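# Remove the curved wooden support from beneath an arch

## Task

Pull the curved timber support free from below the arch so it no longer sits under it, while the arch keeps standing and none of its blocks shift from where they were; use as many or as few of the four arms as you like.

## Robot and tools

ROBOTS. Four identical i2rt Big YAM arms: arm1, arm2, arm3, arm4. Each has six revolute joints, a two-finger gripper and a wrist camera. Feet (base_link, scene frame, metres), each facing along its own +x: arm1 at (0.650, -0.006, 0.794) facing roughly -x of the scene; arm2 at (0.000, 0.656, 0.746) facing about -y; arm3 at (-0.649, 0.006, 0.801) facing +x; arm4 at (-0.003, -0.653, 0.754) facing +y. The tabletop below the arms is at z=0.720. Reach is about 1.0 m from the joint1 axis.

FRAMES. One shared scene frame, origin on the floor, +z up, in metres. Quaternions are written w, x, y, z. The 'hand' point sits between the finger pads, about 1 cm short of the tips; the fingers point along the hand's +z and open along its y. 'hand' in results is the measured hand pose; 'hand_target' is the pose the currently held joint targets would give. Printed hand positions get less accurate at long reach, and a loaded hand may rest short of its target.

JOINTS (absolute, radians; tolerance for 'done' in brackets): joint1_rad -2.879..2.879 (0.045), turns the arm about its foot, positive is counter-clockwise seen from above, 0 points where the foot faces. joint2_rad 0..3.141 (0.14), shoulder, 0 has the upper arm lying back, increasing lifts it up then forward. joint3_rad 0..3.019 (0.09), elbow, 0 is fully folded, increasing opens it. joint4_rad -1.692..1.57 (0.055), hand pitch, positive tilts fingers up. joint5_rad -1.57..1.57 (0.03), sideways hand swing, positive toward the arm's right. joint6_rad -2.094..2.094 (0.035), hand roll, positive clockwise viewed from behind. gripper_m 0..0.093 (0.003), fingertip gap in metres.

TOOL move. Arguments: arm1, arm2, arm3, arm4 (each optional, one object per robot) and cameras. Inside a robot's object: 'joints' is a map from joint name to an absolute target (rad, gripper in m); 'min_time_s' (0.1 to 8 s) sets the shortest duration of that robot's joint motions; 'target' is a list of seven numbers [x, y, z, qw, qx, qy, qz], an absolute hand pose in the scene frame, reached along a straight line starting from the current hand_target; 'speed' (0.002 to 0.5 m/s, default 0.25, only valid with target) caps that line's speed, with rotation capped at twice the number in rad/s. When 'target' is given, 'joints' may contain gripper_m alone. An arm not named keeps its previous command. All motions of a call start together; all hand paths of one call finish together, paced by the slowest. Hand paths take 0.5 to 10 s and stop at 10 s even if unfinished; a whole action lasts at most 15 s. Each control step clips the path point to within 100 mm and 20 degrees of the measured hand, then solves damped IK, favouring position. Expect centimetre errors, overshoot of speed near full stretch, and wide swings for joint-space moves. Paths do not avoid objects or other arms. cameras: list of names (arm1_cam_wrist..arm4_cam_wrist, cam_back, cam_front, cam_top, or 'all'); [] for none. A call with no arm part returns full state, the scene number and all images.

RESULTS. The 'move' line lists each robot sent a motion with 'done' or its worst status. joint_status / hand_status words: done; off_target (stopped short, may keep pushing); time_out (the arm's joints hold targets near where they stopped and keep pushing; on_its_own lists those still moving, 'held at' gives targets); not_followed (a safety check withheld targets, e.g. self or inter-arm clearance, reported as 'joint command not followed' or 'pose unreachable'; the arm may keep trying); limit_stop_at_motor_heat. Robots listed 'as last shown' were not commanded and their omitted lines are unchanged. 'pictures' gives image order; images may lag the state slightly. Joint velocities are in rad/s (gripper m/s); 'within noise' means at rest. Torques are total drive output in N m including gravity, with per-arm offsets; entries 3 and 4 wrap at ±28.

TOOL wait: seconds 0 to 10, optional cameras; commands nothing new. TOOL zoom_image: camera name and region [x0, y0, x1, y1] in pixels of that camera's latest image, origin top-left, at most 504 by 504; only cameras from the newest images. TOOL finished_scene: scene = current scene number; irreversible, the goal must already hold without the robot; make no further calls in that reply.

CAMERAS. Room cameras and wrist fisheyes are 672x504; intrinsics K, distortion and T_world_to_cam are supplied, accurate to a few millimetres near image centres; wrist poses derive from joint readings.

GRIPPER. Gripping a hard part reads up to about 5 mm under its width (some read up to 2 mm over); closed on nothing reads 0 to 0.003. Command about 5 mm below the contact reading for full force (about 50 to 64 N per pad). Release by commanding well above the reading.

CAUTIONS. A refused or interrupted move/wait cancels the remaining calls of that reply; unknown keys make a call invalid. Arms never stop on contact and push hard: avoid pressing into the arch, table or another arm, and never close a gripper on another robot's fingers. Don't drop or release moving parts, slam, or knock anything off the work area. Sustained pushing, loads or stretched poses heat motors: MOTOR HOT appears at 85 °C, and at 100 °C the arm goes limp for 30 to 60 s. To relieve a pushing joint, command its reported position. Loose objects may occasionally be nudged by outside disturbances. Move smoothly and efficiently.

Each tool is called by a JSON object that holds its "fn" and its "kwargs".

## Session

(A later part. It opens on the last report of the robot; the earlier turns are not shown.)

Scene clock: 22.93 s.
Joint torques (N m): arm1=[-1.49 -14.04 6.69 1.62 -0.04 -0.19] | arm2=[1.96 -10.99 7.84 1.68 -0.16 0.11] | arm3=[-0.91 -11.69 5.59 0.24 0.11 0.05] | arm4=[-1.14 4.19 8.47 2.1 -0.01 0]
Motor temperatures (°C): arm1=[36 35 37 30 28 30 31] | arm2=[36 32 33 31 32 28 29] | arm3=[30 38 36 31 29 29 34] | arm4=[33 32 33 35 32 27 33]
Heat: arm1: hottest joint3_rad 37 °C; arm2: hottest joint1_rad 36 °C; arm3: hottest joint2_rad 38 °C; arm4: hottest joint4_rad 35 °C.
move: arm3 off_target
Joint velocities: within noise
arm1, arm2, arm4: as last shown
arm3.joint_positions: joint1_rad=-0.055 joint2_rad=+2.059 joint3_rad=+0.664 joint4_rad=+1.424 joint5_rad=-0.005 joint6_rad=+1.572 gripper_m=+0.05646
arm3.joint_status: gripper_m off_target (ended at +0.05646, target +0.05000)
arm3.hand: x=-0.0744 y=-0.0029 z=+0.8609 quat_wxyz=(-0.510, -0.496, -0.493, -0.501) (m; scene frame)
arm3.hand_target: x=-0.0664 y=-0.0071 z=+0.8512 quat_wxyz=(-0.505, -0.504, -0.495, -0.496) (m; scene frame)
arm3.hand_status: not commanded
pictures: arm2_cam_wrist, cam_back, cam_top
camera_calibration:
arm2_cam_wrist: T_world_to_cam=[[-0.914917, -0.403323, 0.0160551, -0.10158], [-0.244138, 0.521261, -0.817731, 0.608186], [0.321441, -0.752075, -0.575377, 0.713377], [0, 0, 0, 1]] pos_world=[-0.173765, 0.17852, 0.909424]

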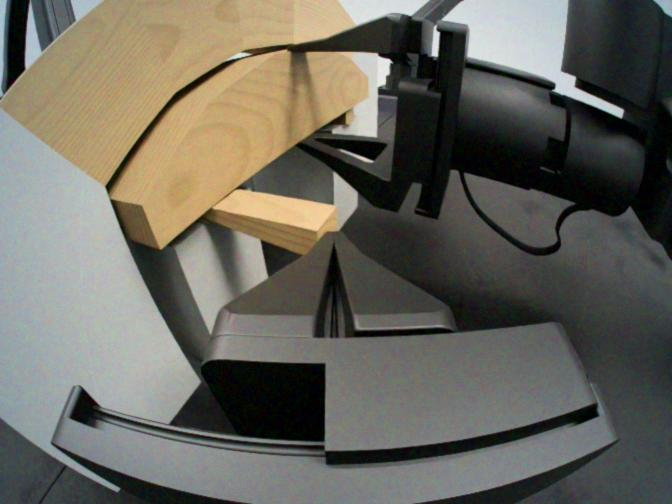

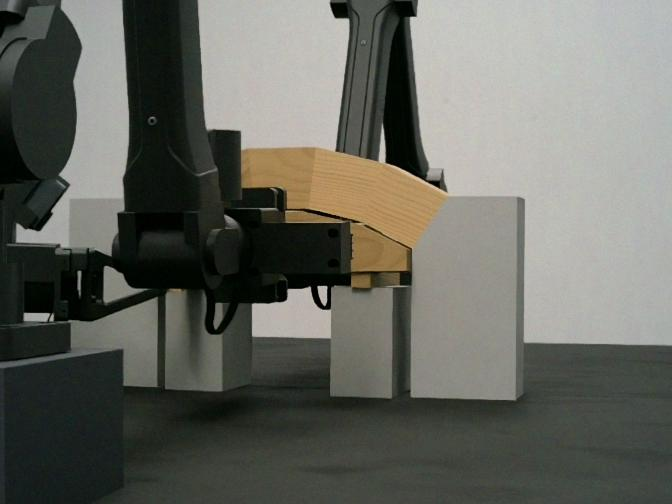

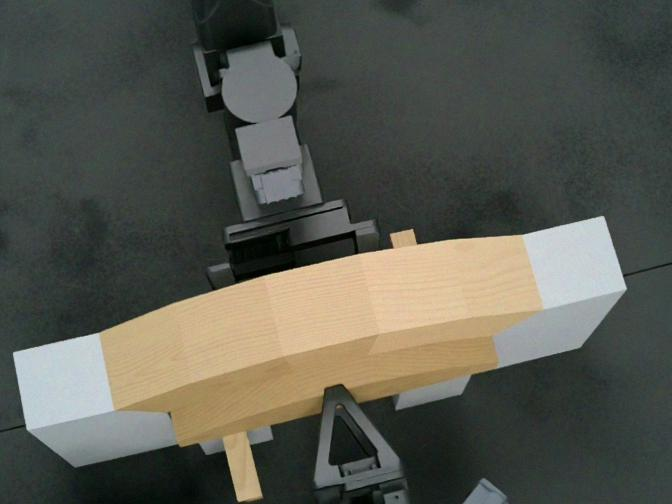

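{"fn": "move", "kwargs": {"arm3": {"target":[-0.1,-0.0063,0.851,0.5045,0.5045,0.4955,0.4955],"speed":0.035}, "cameras": ["cam_top","arm2_cam_wrist","cam_back"]}}

Scene clock: 24.63 s.
Joint torques (N m): arm1=[-1.49 -14.1 6.38 1.63 -0.06 -0.2] | arm2=[1.85 -11.22 7.79 1.68 -0.15 0.11] | arm3=[-0.91 -12.81 0.9 1.24 0.11 0.07] | arm4=[-1.14 3.66 8.65 2.1 -0.01 0.04]
Motor temperatures (°C): arm1=[36 35 37 30 28 30 31] | arm2=[36 32 33 31 32 28 29] | arm3=[30 39 35 31 29 29 34] | arm4=[33 32 33 35 32 27 33]
Heat: arm1: hottest joint3_rad 37 °C; arm2: hottest joint1_rad 36 °C; arm3: hottest joint2_rad 39 °C; arm4: hottest joint4_rad 35 °C.
move: arm3 off_target
Joint velocities: within noise
arm1.joint_positions: joint1_rad=+0.028 joint2_rad=+2.100 joint3_rad=+0.944 joint4_rad=+1.165 joint5_rad=+0.021 joint6_rad=+0.018 gripper_m=+0.09309
arm1.joint_status: not commanded
arm1.hand: x=-0.0227 y=-0.0047 z=+0.8723 quat_wxyz=(-0.003, +0.703, -0.010, -0.712) (m; scene frame)
arm1.hand_target: x=-0.0329 y=+0.0040 z=+0.8621 quat_wxyz=(-0.011, +0.707, -0.011, -0.707) (m; scene frame)
arm1.hand_status: not commanded
arm2.joint_positions: joint1_rad=-0.417 joint2_rad=+2.021 joint3_rad=+0.820 joint4_rad=+1.200 joint5_rad=-0.887 joint6_rad=-0.011 gripper_m=+0.00055
arm2.joint_status: not commanded
arm2.hand: x=-0.1342 y=+0.0861 z=+0.8326 quat_wxyz=(-0.592, -0.380, -0.596, +0.388) (m; scene frame)
arm2.hand_target: x=-0.1328 y=+0.0764 z=+0.8280 quat_wxyz=(-0.596, -0.380, -0.596, +0.380) (m; scene frame)
arm2.hand_status: not commanded
arm3.joint_positions: joint1_rad=-0.055 joint2_rad=+2.059 joint3_rad=+0.621 joint4_rad=+1.476 joint5_rad=-0.005 joint6_rad=+1.570 gripper_m=+0.05644
arm3.joint_status: not commanded
arm3.hand: x=-0.0908 y=-0.0026 z=+0.8606 quat_wxyz=(-0.512, -0.493, -0.491, -0.503) (m; scene frame)
arm3.hand_target: x=-0.0999 y=-0.0062 z=+0.8511 quat_wxyz=(-0.504, -0.505, -0.495, -0.496) (m; scene frame)
arm3.hand_status: off_target (0.014 m and 1.8 deg from the pose sent, 0.028 m and 1.3 deg at the start)
arm4: as last shown
pictures: arm2_cam_wrist, cam_back, cam_top
camera_calibration:
arm2_cam_wrist: T_world_to_cam=[[-0.91492, -0.403304, 0.0163286, -0.102175], [-0.244254, 0.520992, -0.817868, 0.608416], [0.321343, -0.752272, -0.575174, 0.712917], [0, 0, 0, 1]] pos_world=[-0.173965, 0.17812, 0.909324]

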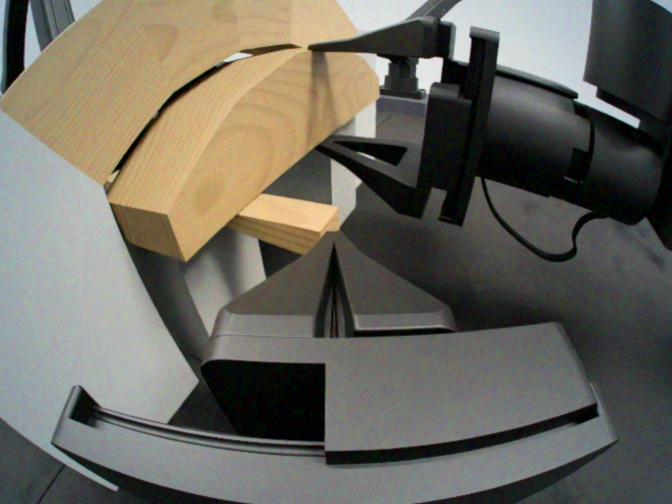

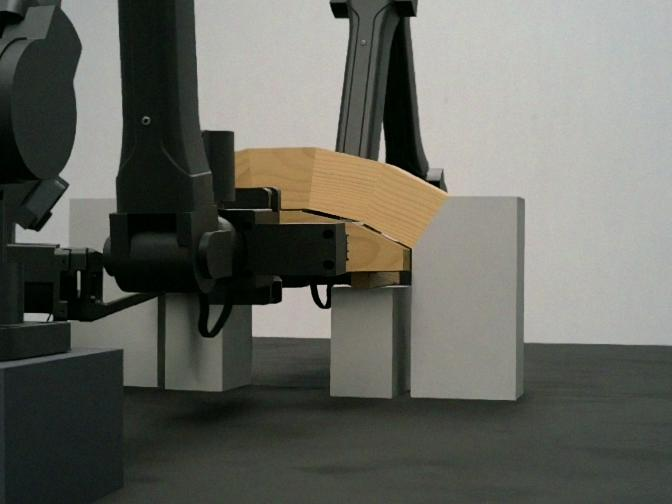

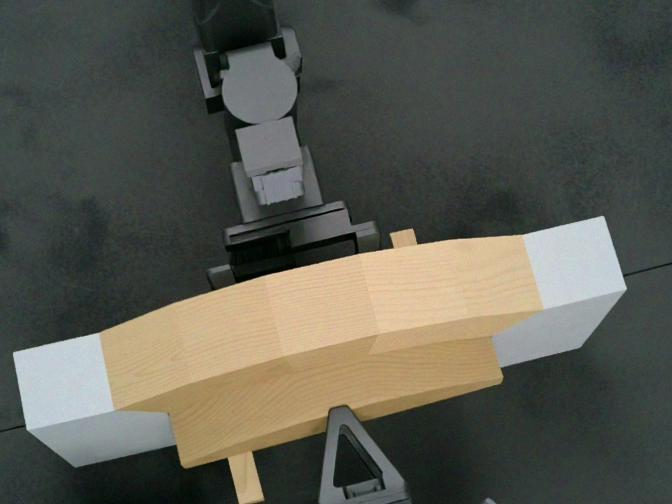

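{"fn": "move", "kwargs": {"arm3": {"target":[-0.124,-0.006,0.851,0.5045,0.5045,0.4955,0.4955],"speed":0.035}, "cameras": ["cam_top","arm2_cam_wrist","arm1_cam_wrist"]}}

{"fn": "zoom_image", "kwargs": {"camera": "cam_top", "region": [120, 300, 540, 500]}}

Scene clock: 26.67 s.
Joint torques (N m): arm1=[-1.49 -14.1 6.41 1.65 -0.04 -0.2] | arm2=[1.96 -11.16 7.69 1.69 -0.15 0.11] | arm3=[-0.85 -12.28 0.18 1.09 0.11 0.09] | arm4=[-0.85 4.48 8.57 2 -0.02 0.02]
Motor temperatures (°C): arm1=[36 35 37 30 28 30 31] | arm2=[36 32 33 31 32 28 29] | arm3=[30 39 35 31 29 29 34] | arm4=[33 32 33 35 32 27 33]
Heat: arm1: hottest joint3_rad 37 °C; arm2: hottest joint1_rad 36 °C; arm3: hottest joint2_rad 39 °C; arm4: hottest joint4_rad 35 °C.
move: arm3 off_target
Joint velocities: within noise
arm1, arm2, arm4: as last shown
arm3.joint_positions: joint1_rad=-0.055 joint2_rad=+2.054 joint3_rad=+0.558 joint4_rad=+1.537 joint5_rad=-0.005 joint6_rad=+1.569 gripper_m=+0.05644
arm3.joint_status: not commanded
arm3.hand: x=-0.1144 y=-0.0022 z=+0.8603 quat_wxyz=(-0.513, -0.492, -0.491, -0.503) (m; scene frame)
arm3.hand_target: x=-0.1239 y=-0.0060 z=+0.8511 quat_wxyz=(-0.505, -0.505, -0.495, -0.495) (m; scene frame)
arm3.hand_status: off_target (0.014 m and 2.0 deg from the pose sent, 0.035 m and 1.8 deg at the start)
pictures: arm1_cam_wrist, arm2_cam_wrist, cam_top
camera_calibration:
arm1_cam_wrist: T_world_to_cam=[[0.0316908, 0.999457, -0.00905631, 0.0121223], [0.570192, -0.02552, -0.821115, 0.73231], [-0.8209, 0.0208579, -0.570691, 0.606999], [0, 0, 0, 1]] pos_world=[0.080344, -0.00608794, 0.947829]
arm2_cam_wrist: T_world_to_cam=[[-0.91492, -0.403304, 0.0163286, -0.102175], [-0.244254, 0.520992, -0.817868, 0.608416], [0.321343, -0.752272, -0.575174, 0.712917], [0, 0, 0, 1]] pos_world=[-0.173965, 0.17812, 0.909324]

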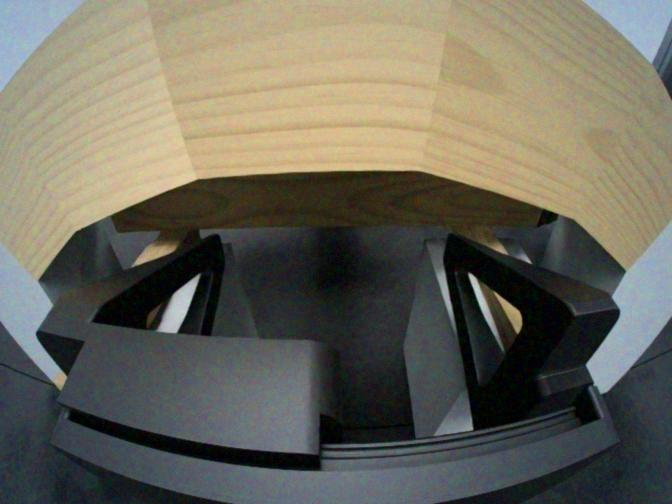

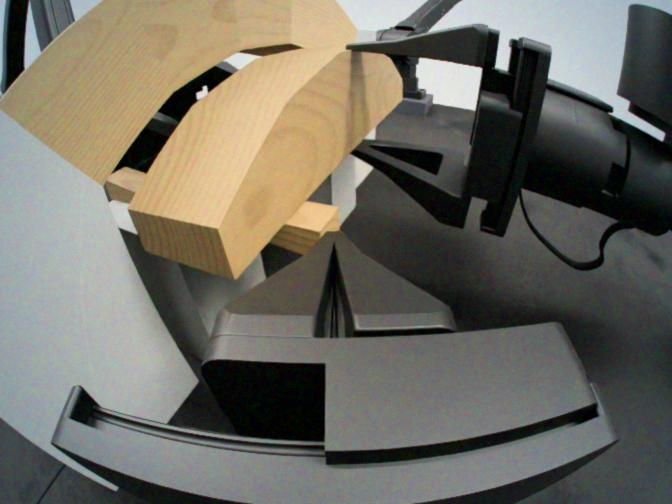

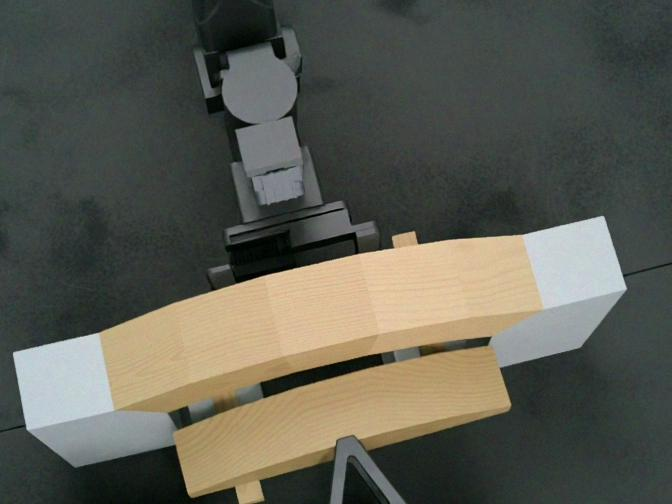

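Scaled by 1.200 from the camera's 672x504 image, which has a finer 960x720 frame.

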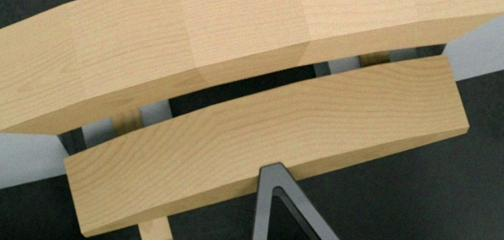

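{"fn": "move", "kwargs": {"arm3": {"target":[-0.132,-0.006,0.875,0.5045,0.5045,0.4955,0.4955],"speed":0.05}}}

{"fn": "move", "kwargs": {"arm3": {"target":[-0.142,-0.006,0.915,0.5045,0.5045,0.4955,0.4955],"speed":0.08}, "cameras": ["cam_top","arm2_cam_wrist","cam_back"]}}

Scene clock: 28.07 s.
Joint torques (N m): arm1=[-1.38 -14.21 6.35 1.63 -0.05 -0.21] | arm2=[1.85 -11.58 7.58 1.92 -0.25 0.1] | arm3=[-0.97 -15.21 1.96 1.7 0.07 -0.08] | arm4=[-1.26 4.07 8.62 2.07 0 0.01]
Motor temperatures (°C): arm1=[36 35 37 30 28 30 31] | arm2=[36 33 33 31 32 28 29] | arm3=[30 39 35 31 29 29 34] | arm4=[33 32 33 35 32 27 33]
Heat: arm1: hottest joint3_rad 37 °C; arm2: hottest joint1_rad 36 °C; arm3: hottest joint2_rad 39 °C; arm4: hottest joint4_rad 35 °C.
move: arm3 off_target
Joint velocities: within noise
arm1, arm4: as last shown
arm2.joint_positions: joint1_rad=-0.417 joint2_rad=+2.029 joint3_rad=+0.820 joint4_rad=+1.195 joint5_rad=-0.884 joint6_rad=-0.010 gripper_m=+0.00055
arm2.joint_status: not commanded
arm2.hand: x=-0.1346 y=+0.0863 z=+0.8274 quat_wxyz=(-0.591, -0.386, -0.595, +0.384) (m; scene frame)
arm2.hand_target: x=-0.1328 y=+0.0764 z=+0.8282 quat_wxyz=(-0.596, -0.380, -0.596, +0.380) (m; scene frame)
arm2.hand_status: not commanded
arm3.joint_positions: joint1_rad=-0.055 joint2_rad=+2.000 joint3_rad=+0.498 joint4_rad=+1.464 joint5_rad=-0.005 joint6_rad=+1.584 gripper_m=+0.05644
arm3.joint_status: not commanded
arm3.hand: x=-0.1336 y=-0.0020 z=+0.8527 quat_wxyz=(-0.489, -0.516, -0.507, -0.487) (m; scene frame)
arm3.hand_target: x=-0.1321 y=-0.0060 z=+0.8745 quat_wxyz=(-0.505, -0.505, -0.495, -0.495) (m; scene frame)
arm3.hand_status: off_target (0.023 m and 2.7 deg from the pose sent, 0.023 m and 2.0 deg at the start)
pictures: none

Scene clock: 29.40 s.
Joint torques (N m): arm1=[-1.55 -14.15 6.39 1.66 -0.04 -0.2] | arm2=[2.02 -11.63 7.65 1.87 -0.15 0.08] | arm3=[-0.73 -14.27 4.18 1.96 0.09 -0.09] | arm4=[-1.26 4.25 8.42 2.1 0 0.05]
Motor temperatures (°C): arm1=[36 35 37 30 28 30 31] | arm2=[36 33 34 31 32 28 29] | arm3=[30 39 35 31 29 29 35] | arm4=[33 32 33 35 32 27 33]
Heat: arm1: hottest joint3_rad 37 °C; arm2: hottest joint1_rad 36 °C; arm3: hottest joint2_rad 39 °C; arm4: hottest joint4_rad 35 °C.
move: arm3 off_target
Joint velocities: within noise
arm1, arm4: as last shown
arm2.joint_positions: joint1_rad=-0.417 joint2_rad=+2.029 joint3_rad=+0.820 joint4_rad=+1.195 joint5_rad=-0.887 joint6_rad=-0.010 gripper_m=+0.00055
arm2.joint_status: not commanded
arm2.hand: x=-0.1339 y=+0.0864 z=+0.8274 quat_wxyz=(-0.592, -0.385, -0.596, +0.382) (m; scene frame)
arm2.hand_target: x=-0.1329 y=+0.0765 z=+0.8282 quat_wxyz=(-0.596, -0.380, -0.596, +0.380) (m; scene frame)
arm2.hand_status: not commanded
arm3.joint_positions: joint1_rad=-0.057 joint2_rad=+1.827 joint3_rad=+0.441 joint4_rad=+1.325 joint5_rad=-0.008 joint6_rad=+1.584 gripper_m=+0.05644
arm3.joint_status: not commanded
arm3.hand: x=-0.1473 y=-0.0018 z=+0.8862 quat_wxyz=(-0.483, -0.521, -0.512, -0.482) (m; scene frame)
arm3.hand_target: x=-0.1425 y=-0.0059 z=+0.9145 quat_wxyz=(-0.505, -0.504, -0.495, -0.495) (m; scene frame)
arm3.hand_status: off_target (0.030 m and 4.0 deg from the pose sent, 0.063 m and 2.7 deg at the start)
pictures: arm2_cam_wrist, cam_back, cam_top
camera_calibration:
arm2_cam_wrist: T_world_to_cam=[[-0.914848, -0.403769, 0.00483195, -0.0921287], [-0.238588, 0.530854, -0.813185, 0.600067], [0.325774, -0.745094, -0.581985, 0.715693], [0, 0, 0, 1]] pos_world=[-0.174269, 0.177512, 0.904933]

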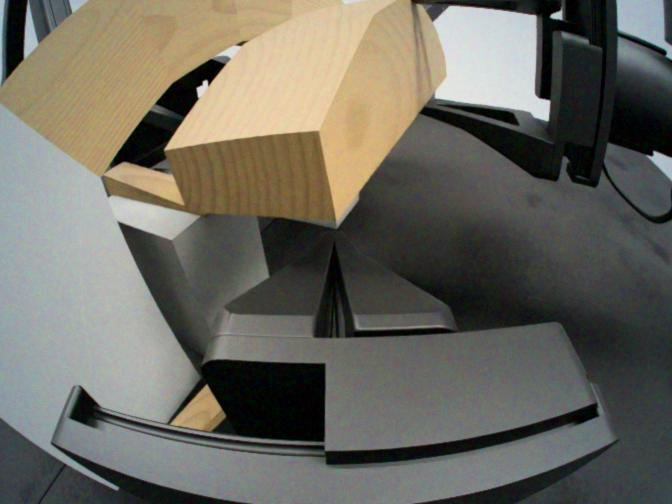

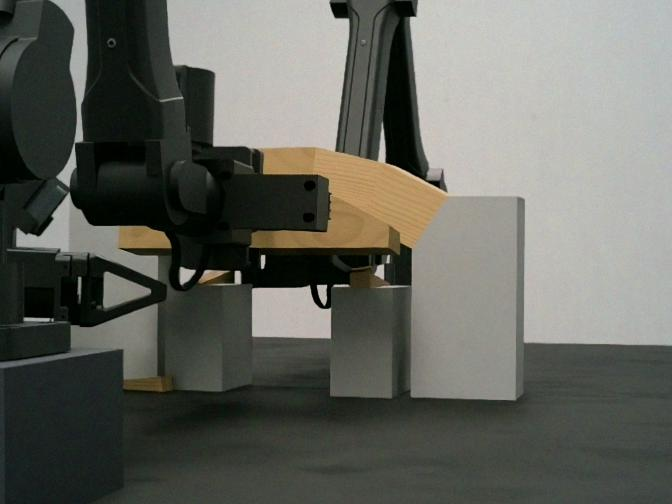

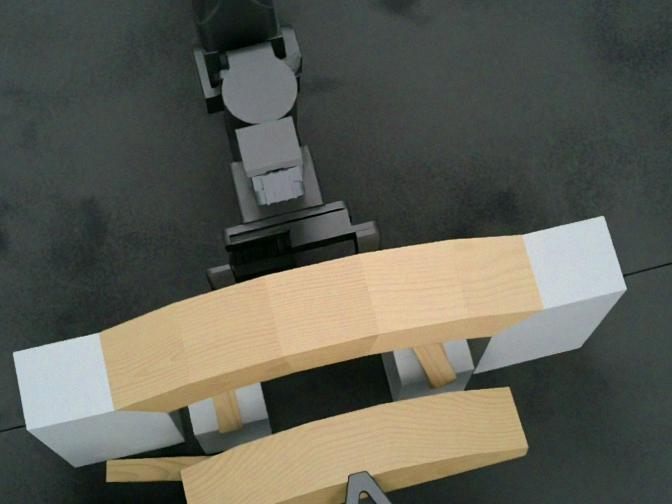

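{"fn": "move", "kwargs": {"arm2": {"target":[-0.15,0.25,0.87,0.5964,0.3799,0.5964,-0.3799],"speed":0.2}, "arm3": {"target":[-0.16,-0.006,0.94,0.5045,0.5045,0.4955,0.4955],"speed":0.15}}}

{"fn": "move", "kwargs": {"arm3": {"target":[-0.34,-0.23,0.9,0,0.9063,0.4226,0],"speed":0.22}, "arm1": {"target":[0.1,0.004,0.862,0.0106,-0.707,0.0106,0.707],"speed":0.15}, "cameras": ["cam_top","cam_back","cam_front","arm3_cam_wrist"]}}

Scene clock: 31.37 s.
Joint torques (N m): arm1=[-1.49 -14.04 6.35 1.63 -0.04 -0.2] | arm2=[0.21 -8.7 3.22 2.41 -0.14 0.06] | arm3=[-0.97 -13.16 5.11 1.98 0.03 -0.1] | arm4=[-0.91 4.07 8.72 2.18 -0.03 0.04]
Motor temperatures (°C): arm1=[36 35 37 30 28 30 31] | arm2=[36 33 34 31 32 28 29] | arm3=[30 39 35 31 29 29 35] | arm4=[33 32 34 35 32 27 33]
Heat: arm1: hottest joint3_rad 37 °C; arm2: hottest joint1_rad 36 °C; arm3: hottest joint2_rad 39 °C; arm4: hottest joint4_rad 35 °C.
move: arm2 done; arm3 off_target
Joint velocities: within noise
arm1: as last shown
arm2.joint_positions: joint1_rad=-0.676 joint2_rad=+1.756 joint3_rad=+0.466 joint4_rad=+1.274 joint5_rad=-1.164 joint6_rad=-0.010 gripper_m=+0.00055
arm2.joint_status: not commanded
arm2.hand: x=-0.1494 y=+0.2452 z=+0.8678 quat_wxyz=(-0.597, -0.380, -0.598, +0.377) (m; scene frame)
arm2.hand_target: x=-0.1500 y=+0.2499 z=+0.8699 quat_wxyz=(-0.596, -0.380, -0.596, +0.380) (m; scene frame)
arm2.hand_status: done (0.005 m and 0.4 deg from the pose sent, 0.170 m and 0.8 deg at the start)
arm3.joint_positions: joint1_rad=-0.057 joint2_rad=+1.694 joint3_rad=+0.389 joint4_rad=+1.242 joint5_rad=-0.008 joint6_rad=+1.584 gripper_m=+0.05644
arm3.joint_status: not commanded
arm3.hand: x=-0.1647 y=-0.0013 z=+0.9113 quat_wxyz=(-0.483, -0.522, -0.513, -0.481) (m; scene frame)
arm3.hand_target: x=-0.1604 y=-0.0058 z=+0.9395 quat_wxyz=(-0.505, -0.504, -0.496, -0.495) (m; scene frame)
arm3.hand_status: off_target (0.029 m and 4.0 deg from the pose sent, 0.055 m and 4.0 deg at the start)
arm4.joint_positions: joint1_rad=-0.454 joint2_rad=+0.631 joint3_rad=+1.450 joint4_rad=-1.565 joint5_rad=-0.075 joint6_rad=-0.150 gripper_m=+0.09396
arm4.joint_status: not commanded
arm4.hand: x=+0.0668 y=-0.4724 z=+1.2759 quat_wxyz=(-0.346, +0.552, -0.728, -0.214) (m; scene frame)
arm4.hand_target: x=+0.0658 y=-0.4742 z=+1.2836 quat_wxyz=(-0.354, +0.550, -0.724, -0.218) (m; scene frame)
arm4.hand_status: not commanded
pictures: none

Scene clock: 35.97 s.
Joint torques (N m): arm1=[-1.55 -14.21 1.4 3.59 -0.12 -0.11] | arm2=[0.38 -8.88 3.28 2.43 -0.14 0.08] | arm3=[-1.38 -9.64 14.95 -0.99 0.34 -0.01] | arm4=[-0.32 4.01 8.53 2.18 -0.01 0.05]
Motor temperatures (°C): arm1=[36 35 37 30 28 30 31] | arm2=[36 33 33 31 32 28 29] | arm3=[30 39 37 31 29 29 35] | arm4=[33 32 34 35 32 27 33]
Heat: arm1: hottest joint3_rad 37 °C; arm2: hottest joint1_rad 36 °C; arm3: hottest joint2_rad 39 °C; arm4: hottest joint4_rad 35 °C.
move: arm1 off_target; arm3 off_target
Joint velocities: within noise
arm1.joint_positions: joint1_rad=+0.026 joint2_rad=+2.034 joint3_rad=+0.602 joint4_rad=+1.389 joint5_rad=+0.020 joint6_rad=+0.010 gripper_m=+0.09309
arm1.joint_status: not commanded
arm1.hand: x=+0.0981 y=-0.0029 z=+0.8463 quat_wxyz=(-0.007, +0.721, -0.007, -0.693) (m; scene frame)
arm1.hand_target: x=+0.0999 y=+0.0040 z=+0.8616 quat_wxyz=(-0.011, +0.707, -0.011, -0.707) (m; scene frame)
arm1.hand_status: off_target (0.017 m and 2.3 deg from the pose sent, 0.123 m and 1.1 deg at the start)
arm2, arm4: as last shown
arm2.hand_target: x=-0.1500 y=+0.2498 z=+0.8699 quat_wxyz=(-0.596, -0.380, -0.596, +0.380) (m; scene frame)
arm3.joint_positions: joint1_rad=-0.688 joint2_rad=+1.447 joint3_rad=+0.923 joint4_rad=-1.106 joint5_rad=-0.012 joint6_rad=+1.622 gripper_m=+0.05644
arm3.joint_status: not commanded
arm3.hand: x=-0.3619 y=-0.2093 z=+0.8766 quat_wxyz=(+0.027, -0.907, -0.421, +0.013) (m; scene frame)
arm3.hand_target: x=-0.3415 y=-0.2289 z=+0.9004 quat_wxyz=(+0.000, -0.906, -0.422, +0.000) (m; scene frame)
arm3.hand_status: off_target (0.038 m and 3.5 deg from the pose sent, 0.288 m and 92.8 deg at the start)
pictures: arm3_cam_wrist, cam_back, cam_front, cam_top
camera_calibration:
arm3_cam_wrist: T_world_to_cam=[[-0.760199, 0.648033, 0.0463708, -0.179264], [0.536175, 0.585469, 0.608064, -0.214463], [0.366897, 0.487112, -0.792533, 1.05731], [0, 0, 0, 1]] pos_world=[-0.409211, -0.273299, 0.976673]

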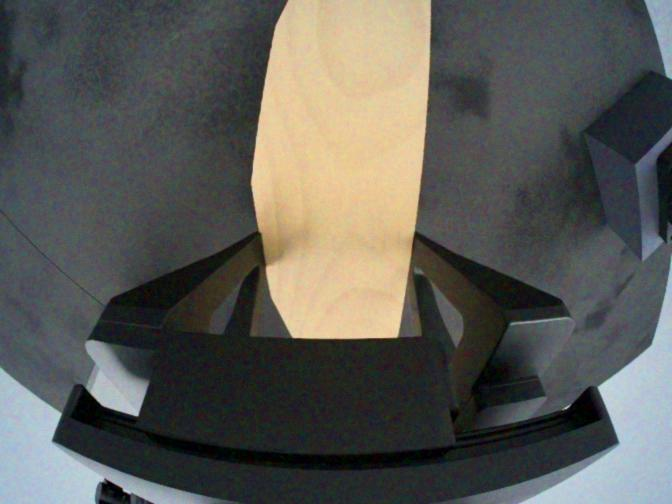

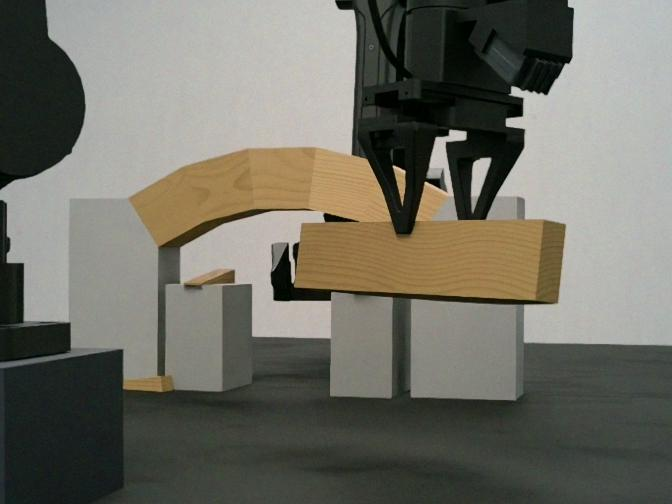

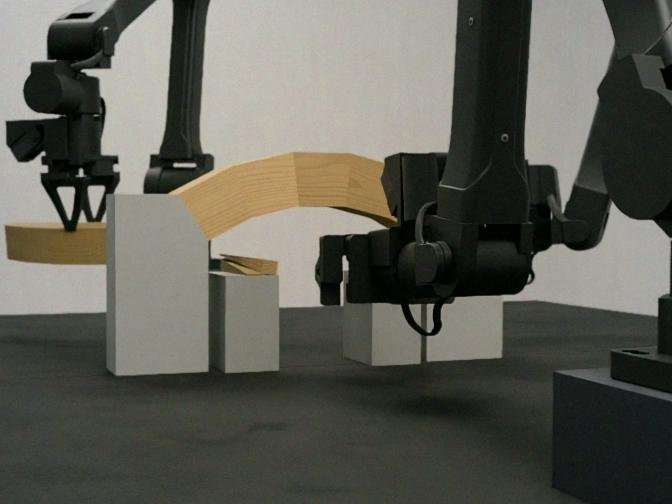

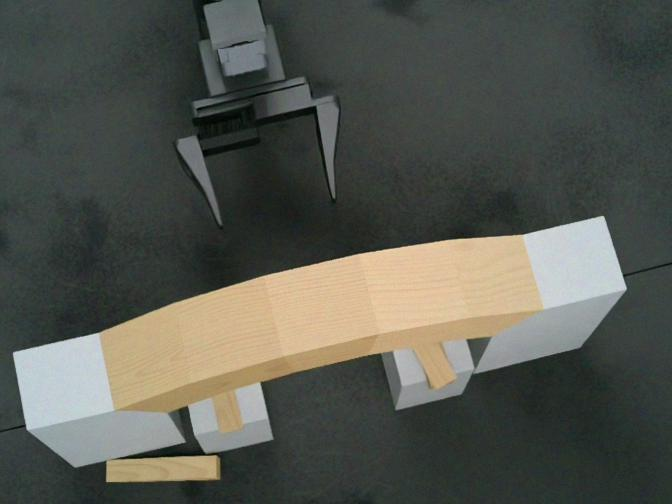

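{"fn": "move", "kwargs": {"arm3": {"target":[-0.34,-0.23,0.815,0,0.9063,0.4226,0],"speed":0.12}}}

{"fn": "move", "kwargs": {"arm3": {"target":[-0.34,-0.23,0.797,0,0.9063,0.4226,0],"speed":0.04}}}

{"fn": "move", "kwargs": {"arm3": {"target":[-0.34,-0.23,0.788,0,0.9063,0.4226,0],"speed":0.03}, "cameras": ["cam_back","arm3_cam_wrist"]}}

Scene clock: 37.67 s.
Joint torques (N m): arm1=[-1.55 -14.33 1.37 3.6 -0.12 -0.11] | arm2=[0.38 -8.7 3.25 2.41 -0.15 0.09] | arm3=[-0.67 -11.4 8.57 0.12 0.32 -0.01] | arm4=[-1.14 3.78 8.69 2.04 -0.02 0.01]
Motor temperatures (°C): arm1=[36 36 37 30 28 30 31] | arm2=[36 33 33 31 32 28 29] | arm3=[30 39 38 31 29 29 35] | arm4=[33 32 34 35 32 27 33]
Heat: arm1: hottest joint3_rad 37 °C; arm2: hottest joint1_rad 36 °C; arm3: hottest joint2_rad 39 °C; arm4: hottest joint4_rad 35 °C.
move: arm3 off_target
Joint velocities: within noise
arm1, arm2, arm4: as last shown
arm3.joint_positions: joint1_rad=-0.688 joint2_rad=+1.591 joint3_rad=+0.875 joint4_rad=-0.881 joint5_rad=-0.012 joint6_rad=+1.622 gripper_m=+0.05644
arm3.joint_status: not commanded
arm3.hand: x=-0.3465 y=-0.2220 z=+0.8093 quat_wxyz=(+0.013, -0.907, -0.421, +0.006) (m; scene frame)
arm3.hand_target: x=-0.3402 y=-0.2300 z=+0.8151 quat_wxyz=(+0.000, -0.906, -0.422, +0.000) (m; scene frame)
arm3.hand_status: off_target (0.012 m and 1.7 deg from the pose sent, 0.069 m and 3.4 deg at the start)
pictures: none

Scene clock: 38.83 s.
Joint torques (N m): arm1=[-1.67 -14.21 1.36 3.58 -0.12 -0.11] | arm2=[0.44 -8.7 3.19 2.35 -0.16 0.08] | arm3=[-0.67 -11.4 8.01 0.17 0.32 0] | arm4=[-1.03 4.25 8.57 2.07 0.02 0.02]
Motor temperatures (°C): arm1=[36 36 37 30 28 30 31] | arm2=[36 33 33 31 32 28 29] | arm3=[30 39 38 31 29 29 35] | arm4=[33 32 34 35 32 27 33]
Heat: arm1: hottest joint3_rad 37 °C; arm2: hottest joint1_rad 36 °C; arm3: hottest joint2_rad 39 °C; arm4: hottest joint4_rad 35 °C.
move: arm3 done
Joint velocities: within noise
arm1, arm2, arm4: as last shown
arm3.joint_positions: joint1_rad=-0.688 joint2_rad=+1.623 joint3_rad=+0.861 joint4_rad=-0.829 joint5_rad=-0.012 joint6_rad=+1.622 gripper_m=+0.05644
arm3.joint_status: not commanded
arm3.hand: x=-0.3452 y=-0.2232 z=+0.7936 quat_wxyz=(+0.010, -0.907, -0.421, +0.004) (m; scene frame)
arm3.hand_target: x=-0.3401 y=-0.2300 z=+0.7972 quat_wxyz=(+0.000, -0.906, -0.422, +0.000) (m; scene frame)
arm3.hand_status: done (0.009 m and 1.3 deg from the pose sent, 0.016 m and 1.7 deg at the start)
pictures: none

Scene clock: 39.83 s.
Joint torques (N m): arm1=[-1.55 -14.27 1.37 3.59 -0.11 -0.11] | arm2=[0.21 -8.53 3.23 2.4 -0.15 0.07] | arm3=[-0.85 -11.16 7.75 0.16 0.31 -0.01] | arm4=[-0.97 4.25 8.57 2.14 -0.01 0.03]
Motor temperatures (°C): arm1=[36 36 37 30 28 30 31] | arm2=[36 33 33 31 32 28 29] | arm3=[30 39 38 31 29 29 35] | arm4=[33 32 34 35 32 27 33]
Heat: arm1: hottest joint3_rad 37 °C; arm2: hottest joint1_rad 36 °C; arm3: hottest joint2_rad 39 °C; arm4: hottest joint4_rad 35 °C.
move: arm3 done
Joint velocities: within noise
arm1, arm2, arm4: as last shown
arm3.joint_positions: joint1_rad=-0.688 joint2_rad=+1.641 joint3_rad=+0.854 joint4_rad=-0.802 joint5_rad=-0.012 joint6_rad=+1.622 gripper_m=+0.05644
arm3.joint_status: not commanded
arm3.hand: x=-0.3446 y=-0.2237 z=+0.7856 quat_wxyz=(+0.009, -0.907, -0.421, +0.004) (m; scene frame)
arm3.hand_target: x=-0.3401 y=-0.2300 z=+0.7881 quat_wxyz=(+0.000, -0.906, -0.422, +0.000) (m; scene frame)
arm3.hand_status: done (0.008 m and 1.2 deg from the pose sent, 0.010 m and 1.3 deg at the start)
pictures: arm3_cam_wrist, cam_back
camera_calibration:
arm3_cam_wrist: T_world_to_cam=[[-0.761281, 0.648394, 0.00601319, -0.121148], [0.516504, 0.60077, 0.610163, -0.165011], [0.392013, 0.467612, -0.792253, 0.989853], [0, 0, 0, 1]] pos_world=[-0.395034, -0.285181, 0.885626]

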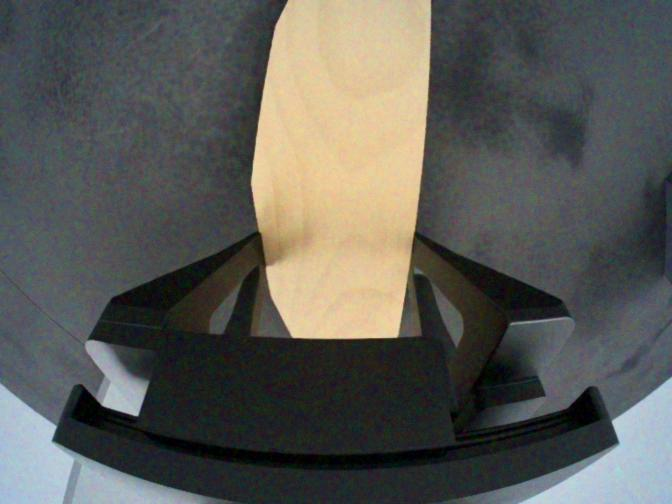

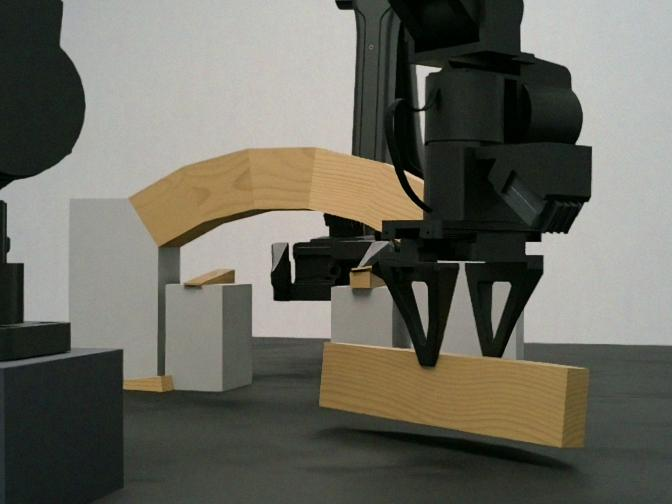

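{"fn": "move", "kwargs": {"arm3": {"target":[-0.34,-0.23,0.778,0,0.9063,0.4226,0],"speed":0.03}}}

{"fn": "move", "kwargs": {"arm3": {"target":[-0.34,-0.23,0.769,0,0.9063,0.4226,0],"speed":0.03}, "cameras": ["cam_back"]}}

Scene clock: 41.00 s.
Joint torques (N m): arm1=[-1.38 -14.27 1.39 3.58 -0.12 -0.12] | arm2=[0.32 -8.7 3.22 2.33 -0.16 0.05] | arm3=[-0.56 -11.34 7.51 0.16 0.32 0.01] | arm4=[-1.32 3.66 8.73 2.18 0 0.06]
Motor temperatures (°C): arm1=[36 36 37 30 28 30 31] | arm2=[36 34 33 31 32 28 29] | arm3=[30 39 38 31 29 29 35] | arm4=[33 32 34 35 32 27 32]
Heat: arm1: hottest joint3_rad 37 °C; arm2: hottest joint1_rad 36 °C; arm3: hottest joint2_rad 39 °C; arm4: hottest joint4_rad 35 °C.
move: arm3 done
Joint velocities: within noise
arm1, arm2, arm4: as last shown
arm3.joint_positions: joint1_rad=-0.688 joint2_rad=+1.662 joint3_rad=+0.847 joint4_rad=-0.773 joint5_rad=-0.012 joint6_rad=+1.622 gripper_m=+0.05644
arm3.joint_status: not commanded
arm3.hand: x=-0.3445 y=-0.2239 z=+0.7757 quat_wxyz=(+0.009, -0.907, -0.421, +0.004) (m; scene frame)
arm3.hand_target: x=-0.3401 y=-0.2300 z=+0.7781 quat_wxyz=(+0.000, -0.906, -0.422, +0.000) (m; scene frame)
arm3.hand_status: done (0.008 m and 1.1 deg from the pose sent, 0.011 m and 1.1 deg at the start)
pictures: none

Scene clock: 41.97 s.
Joint torques (N m): arm1=[-1.49 -14.27 1.4 3.62 -0.12 -0.11] | arm2=[0.44 -8.53 3.25 2.39 -0.16 0.07] | arm3=[-0.73 -10.29 6.93 0.49 0.31 0.01] | arm4=[-0.97 3.84 8.55 2.04 -0.02 0.02]
Motor temperatures (°C): arm1=[36 36 37 30 28 30 31] | arm2=[36 34 33 31 32 28 29] | arm3=[30 39 38 31 29 29 35] | arm4=[33 32 34 35 32 27 32]
Heat: arm1: hottest joint3_rad 37 °C; arm2: hottest joint1_rad 36 °C; arm3: hottest joint2_rad 39 °C; arm4: hottest joint4_rad 35 °C.
move: arm3 done
Joint velocities: within noise
arm1, arm2, arm4: as last shown
arm3.joint_positions: joint1_rad=-0.688 joint2_rad=+1.668 joint3_rad=+0.847 joint4_rad=-0.754 joint5_rad=-0.012 joint6_rad=+1.622 gripper_m=+0.05644
arm3.joint_status: not commanded
arm3.hand: x=-0.3415 y=-0.2262 z=+0.7736 quat_wxyz=(+0.003, -0.907, -0.421, +0.001) (m; scene frame)
arm3.hand_target: x=-0.3400 y=-0.2300 z=+0.7692 quat_wxyz=(+0.000, -0.906, -0.422, +0.000) (m; scene frame)
arm3.hand_status: done (0.006 m and 0.4 deg from the pose sent, 0.010 m and 1.1 deg at the start)
pictures: cam_back

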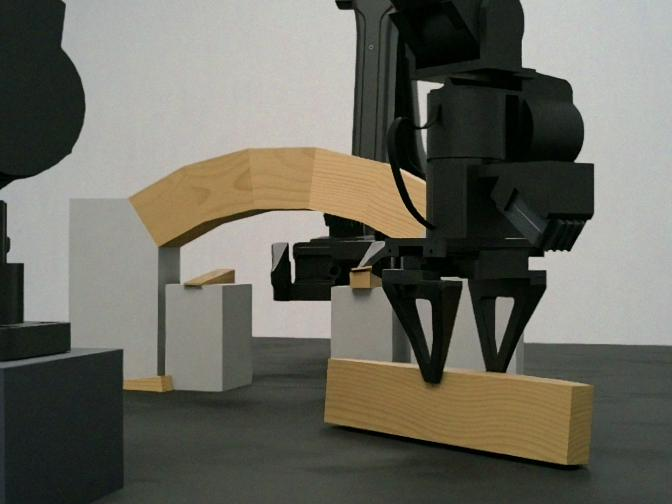

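Touched and flat. Release.

{"fn": "move", "kwargs": {"arm3": {"joints":{"gripper_m":0.06}}}}

{"fn": "move", "kwargs": {"arm3": {"joints":{"gripper_m":0.085}}}}

{"fn": "move", "kwargs": {"arm3": {"target":[-0.34,-0.23,0.85,0,0.9063,0.4226,0],"speed":0.1}, "cameras": ["cam_back","cam_front","cam_top"]}}

Scene clock: 42.50 s.
Joint torques (N m): arm1=[-1.55 -14.27 1.37 3.59 -0.13 -0.11] | arm2=[0.26 -8.64 3.23 2.32 -0.15 0.04] | arm3=[-0.56 -10.4 6.99 0.5 0.3 0.01] | arm4=[-1.26 3.78 8.68 2.13 -0.01 0.05]
Motor temperatures (°C): arm1=[36 36 37 30 28 30 31] | arm2=[36 34 33 31 32 28 29] | arm3=[30 39 38 31 29 29 35] | arm4=[33 32 34 35 32 27 32]
Heat: arm1: hottest joint3_rad 37 °C; arm2: hottest joint1_rad 36 °C; arm3: hottest joint2_rad 39 °C; arm4: hottest joint4_rad 35 °C.
move: arm3 done
Joint velocities: within noise
arm1, arm2, arm4: as last shown
arm3.joint_positions: joint1_rad=-0.688 joint2_rad=+1.669 joint3_rad=+0.847 joint4_rad=-0.754 joint5_rad=-0.012 joint6_rad=+1.622 gripper_m=+0.05964
arm3.joint_status: all done
arm3.hand: x=-0.3415 y=-0.2262 z=+0.7732 quat_wxyz=(+0.004, -0.907, -0.421, +0.001) (m; scene frame)
arm3.hand_target: x=-0.3400 y=-0.2300 z=+0.7692 quat_wxyz=(+0.000, -0.906, -0.422, +0.000) (m; scene frame)
arm3.hand_status: not commanded
pictures: none

Scene clock: 43.10 s.
Joint torques (N m): arm1=[-1.67 -14.21 1.36 3.6 -0.12 -0.11] | arm2=[0.26 -8.41 3.17 2.43 -0.15 0.06] | arm3=[-0.56 -10.23 6.94 0.25 0.31 0.01] | arm4=[-0.56 4.31 8.72 2.1 0 0.03]
Motor temperatures (°C): arm1=[36 36 37 30 28 30 31] | arm2=[36 34 33 31 32 28 29] | arm3=[30 39 38 31 29 29 35] | arm4=[33 32 34 35 32 27 32]
Heat: arm1: hottest joint3_rad 37 °C; arm2: hottest joint1_rad 36 °C; arm3: hottest joint2_rad 39 °C; arm4: hottest joint4_rad 35 °C.
move: arm3 done
Joint velocities: within noise
arm1: as last shown
arm2.joint_positions: joint1_rad=-0.676 joint2_rad=+1.756 joint3_rad=+0.466 joint4_rad=+1.274 joint5_rad=-1.164 joint6_rad=-0.010 gripper_m=+0.00055
arm2.joint_status: not commanded
arm2.hand: x=-0.1494 y=+0.2452 z=+0.8678 quat_wxyz=(-0.597, -0.380, -0.598, +0.377) (m; scene frame)
arm2.hand_target: x=-0.1500 y=+0.2498 z=+0.8699 quat_wxyz=(-0.596, -0.380, -0.596, +0.380) (m; scene frame)
arm2.hand_status: not commanded
arm3.joint_positions: joint1_rad=-0.688 joint2_rad=+1.669 joint3_rad=+0.847 joint4_rad=-0.748 joint5_rad=-0.012 joint6_rad=+1.622 gripper_m=+0.08483
arm3.joint_status: all done
arm3.hand: x=-0.3404 y=-0.2270 z=+0.7732 quat_wxyz=(+0.001, -0.907, -0.422, -0.001) (m; scene frame)
arm3.hand_target: x=-0.3400 y=-0.2300 z=+0.7692 quat_wxyz=(+0.000, -0.906, -0.422, +0.000) (m; scene frame)
arm3.hand_status: not commanded
arm4.joint_positions: joint1_rad=-0.454 joint2_rad=+0.631 joint3_rad=+1.450 joint4_rad=-1.565 joint5_rad=-0.075 joint6_rad=-0.150 gripper_m=+0.09396
arm4.joint_status: not commanded
arm4.hand: x=+0.0668 y=-0.4724 z=+1.2759 quat_wxyz=(-0.346, +0.552, -0.728, -0.214) (m; scene frame)
arm4.hand_target: x=+0.0658 y=-0.4742 z=+1.2836 quat_wxyz=(-0.354, +0.550, -0.724, -0.218) (m; scene frame)
arm4.hand_status: not commanded
pictures: none

Scene clock: 44.67 s.
Joint torques (N m): arm1=[-1.61 -14.27 1.39 3.58 -0.12 -0.12] | arm2=[0.32 -8.53 3.25 2.36 -0.17 0.06] | arm3=[-0.85 -11.81 11.82 -0.72 0.32 -0.01] | arm4=[-1.2 4.13 8.62 2.1 0.01 0.05]
Motor temperatures (°C): arm1=[36 36 37 30 28 30 31] | arm2=[36 34 33 31 32 28 29] | arm3=[30 39 38 31 29 29 35] | arm4=[33 32 34 35 32 27 32]
Heat: arm1: hottest joint3_rad 37 °C; arm2: hottest joint1_rad 36 °C; arm3: hottest joint2_rad 39 °C; arm4: hottest joint4_rad 35 °C.
move: arm3 off_target
Joint velocities: within noise
arm1.joint_positions: joint1_rad=+0.026 joint2_rad=+2.034 joint3_rad=+0.602 joint4_rad=+1.389 joint5_rad=+0.020 joint6_rad=+0.010 gripper_m=+0.09309
arm1.joint_status: not commanded
arm1.hand: x=+0.0981 y=-0.0029 z=+0.8463 quat_wxyz=(-0.007, +0.721, -0.007, -0.693) (m; scene frame)
arm1.hand_target: x=+0.0999 y=+0.0040 z=+0.8616 quat_wxyz=(-0.011, +0.707, -0.011, -0.707) (m; scene frame)
arm1.hand_status: not commanded
arm2, arm4: as last shown
arm3.joint_positions: joint1_rad=-0.688 joint2_rad=+1.539 joint3_rad=+0.880 joint4_rad=-0.964 joint5_rad=-0.012 joint6_rad=+1.622 gripper_m=+0.08492
arm3.joint_status: not commanded
arm3.hand: x=-0.3558 y=-0.2146 z=+0.8300 quat_wxyz=(+0.024, -0.907, -0.421, +0.012) (m; scene frame)
arm3.hand_target: x=-0.3407 y=-0.2295 z=+0.8502 quat_wxyz=(+0.000, -0.906, -0.422, +0.000) (m; scene frame)
arm3.hand_status: off_target (0.030 m and 3.1 deg from the pose sent, 0.077 m and 0.2 deg at the start)
pictures: cam_back, cam_front, cam_top

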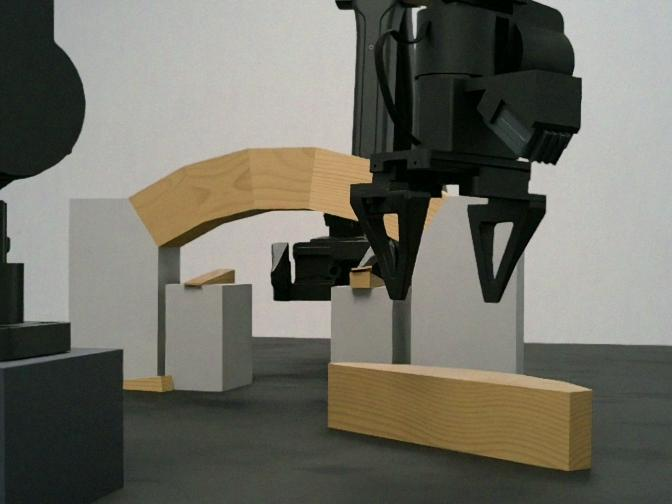

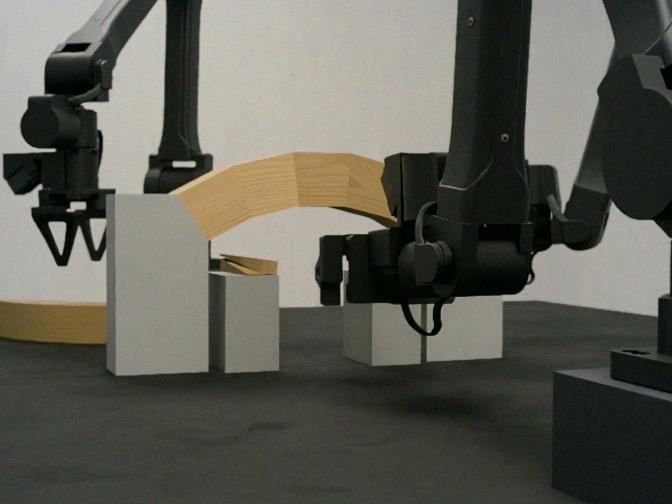

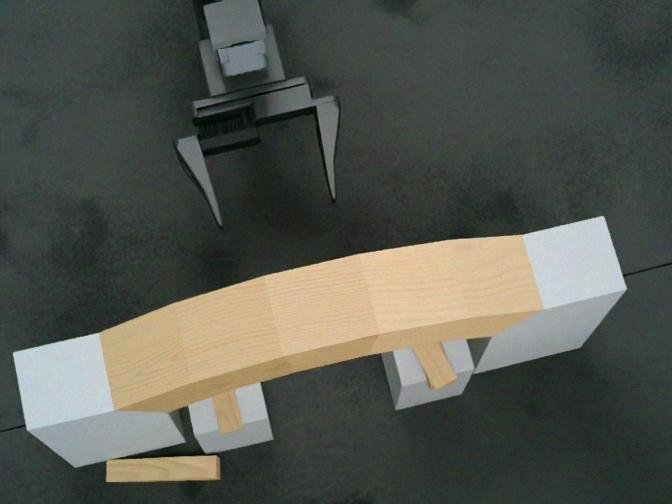

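{"fn": "finished_scene", "kwargs": {"scene": 2}}

The scene is finished: the task was done.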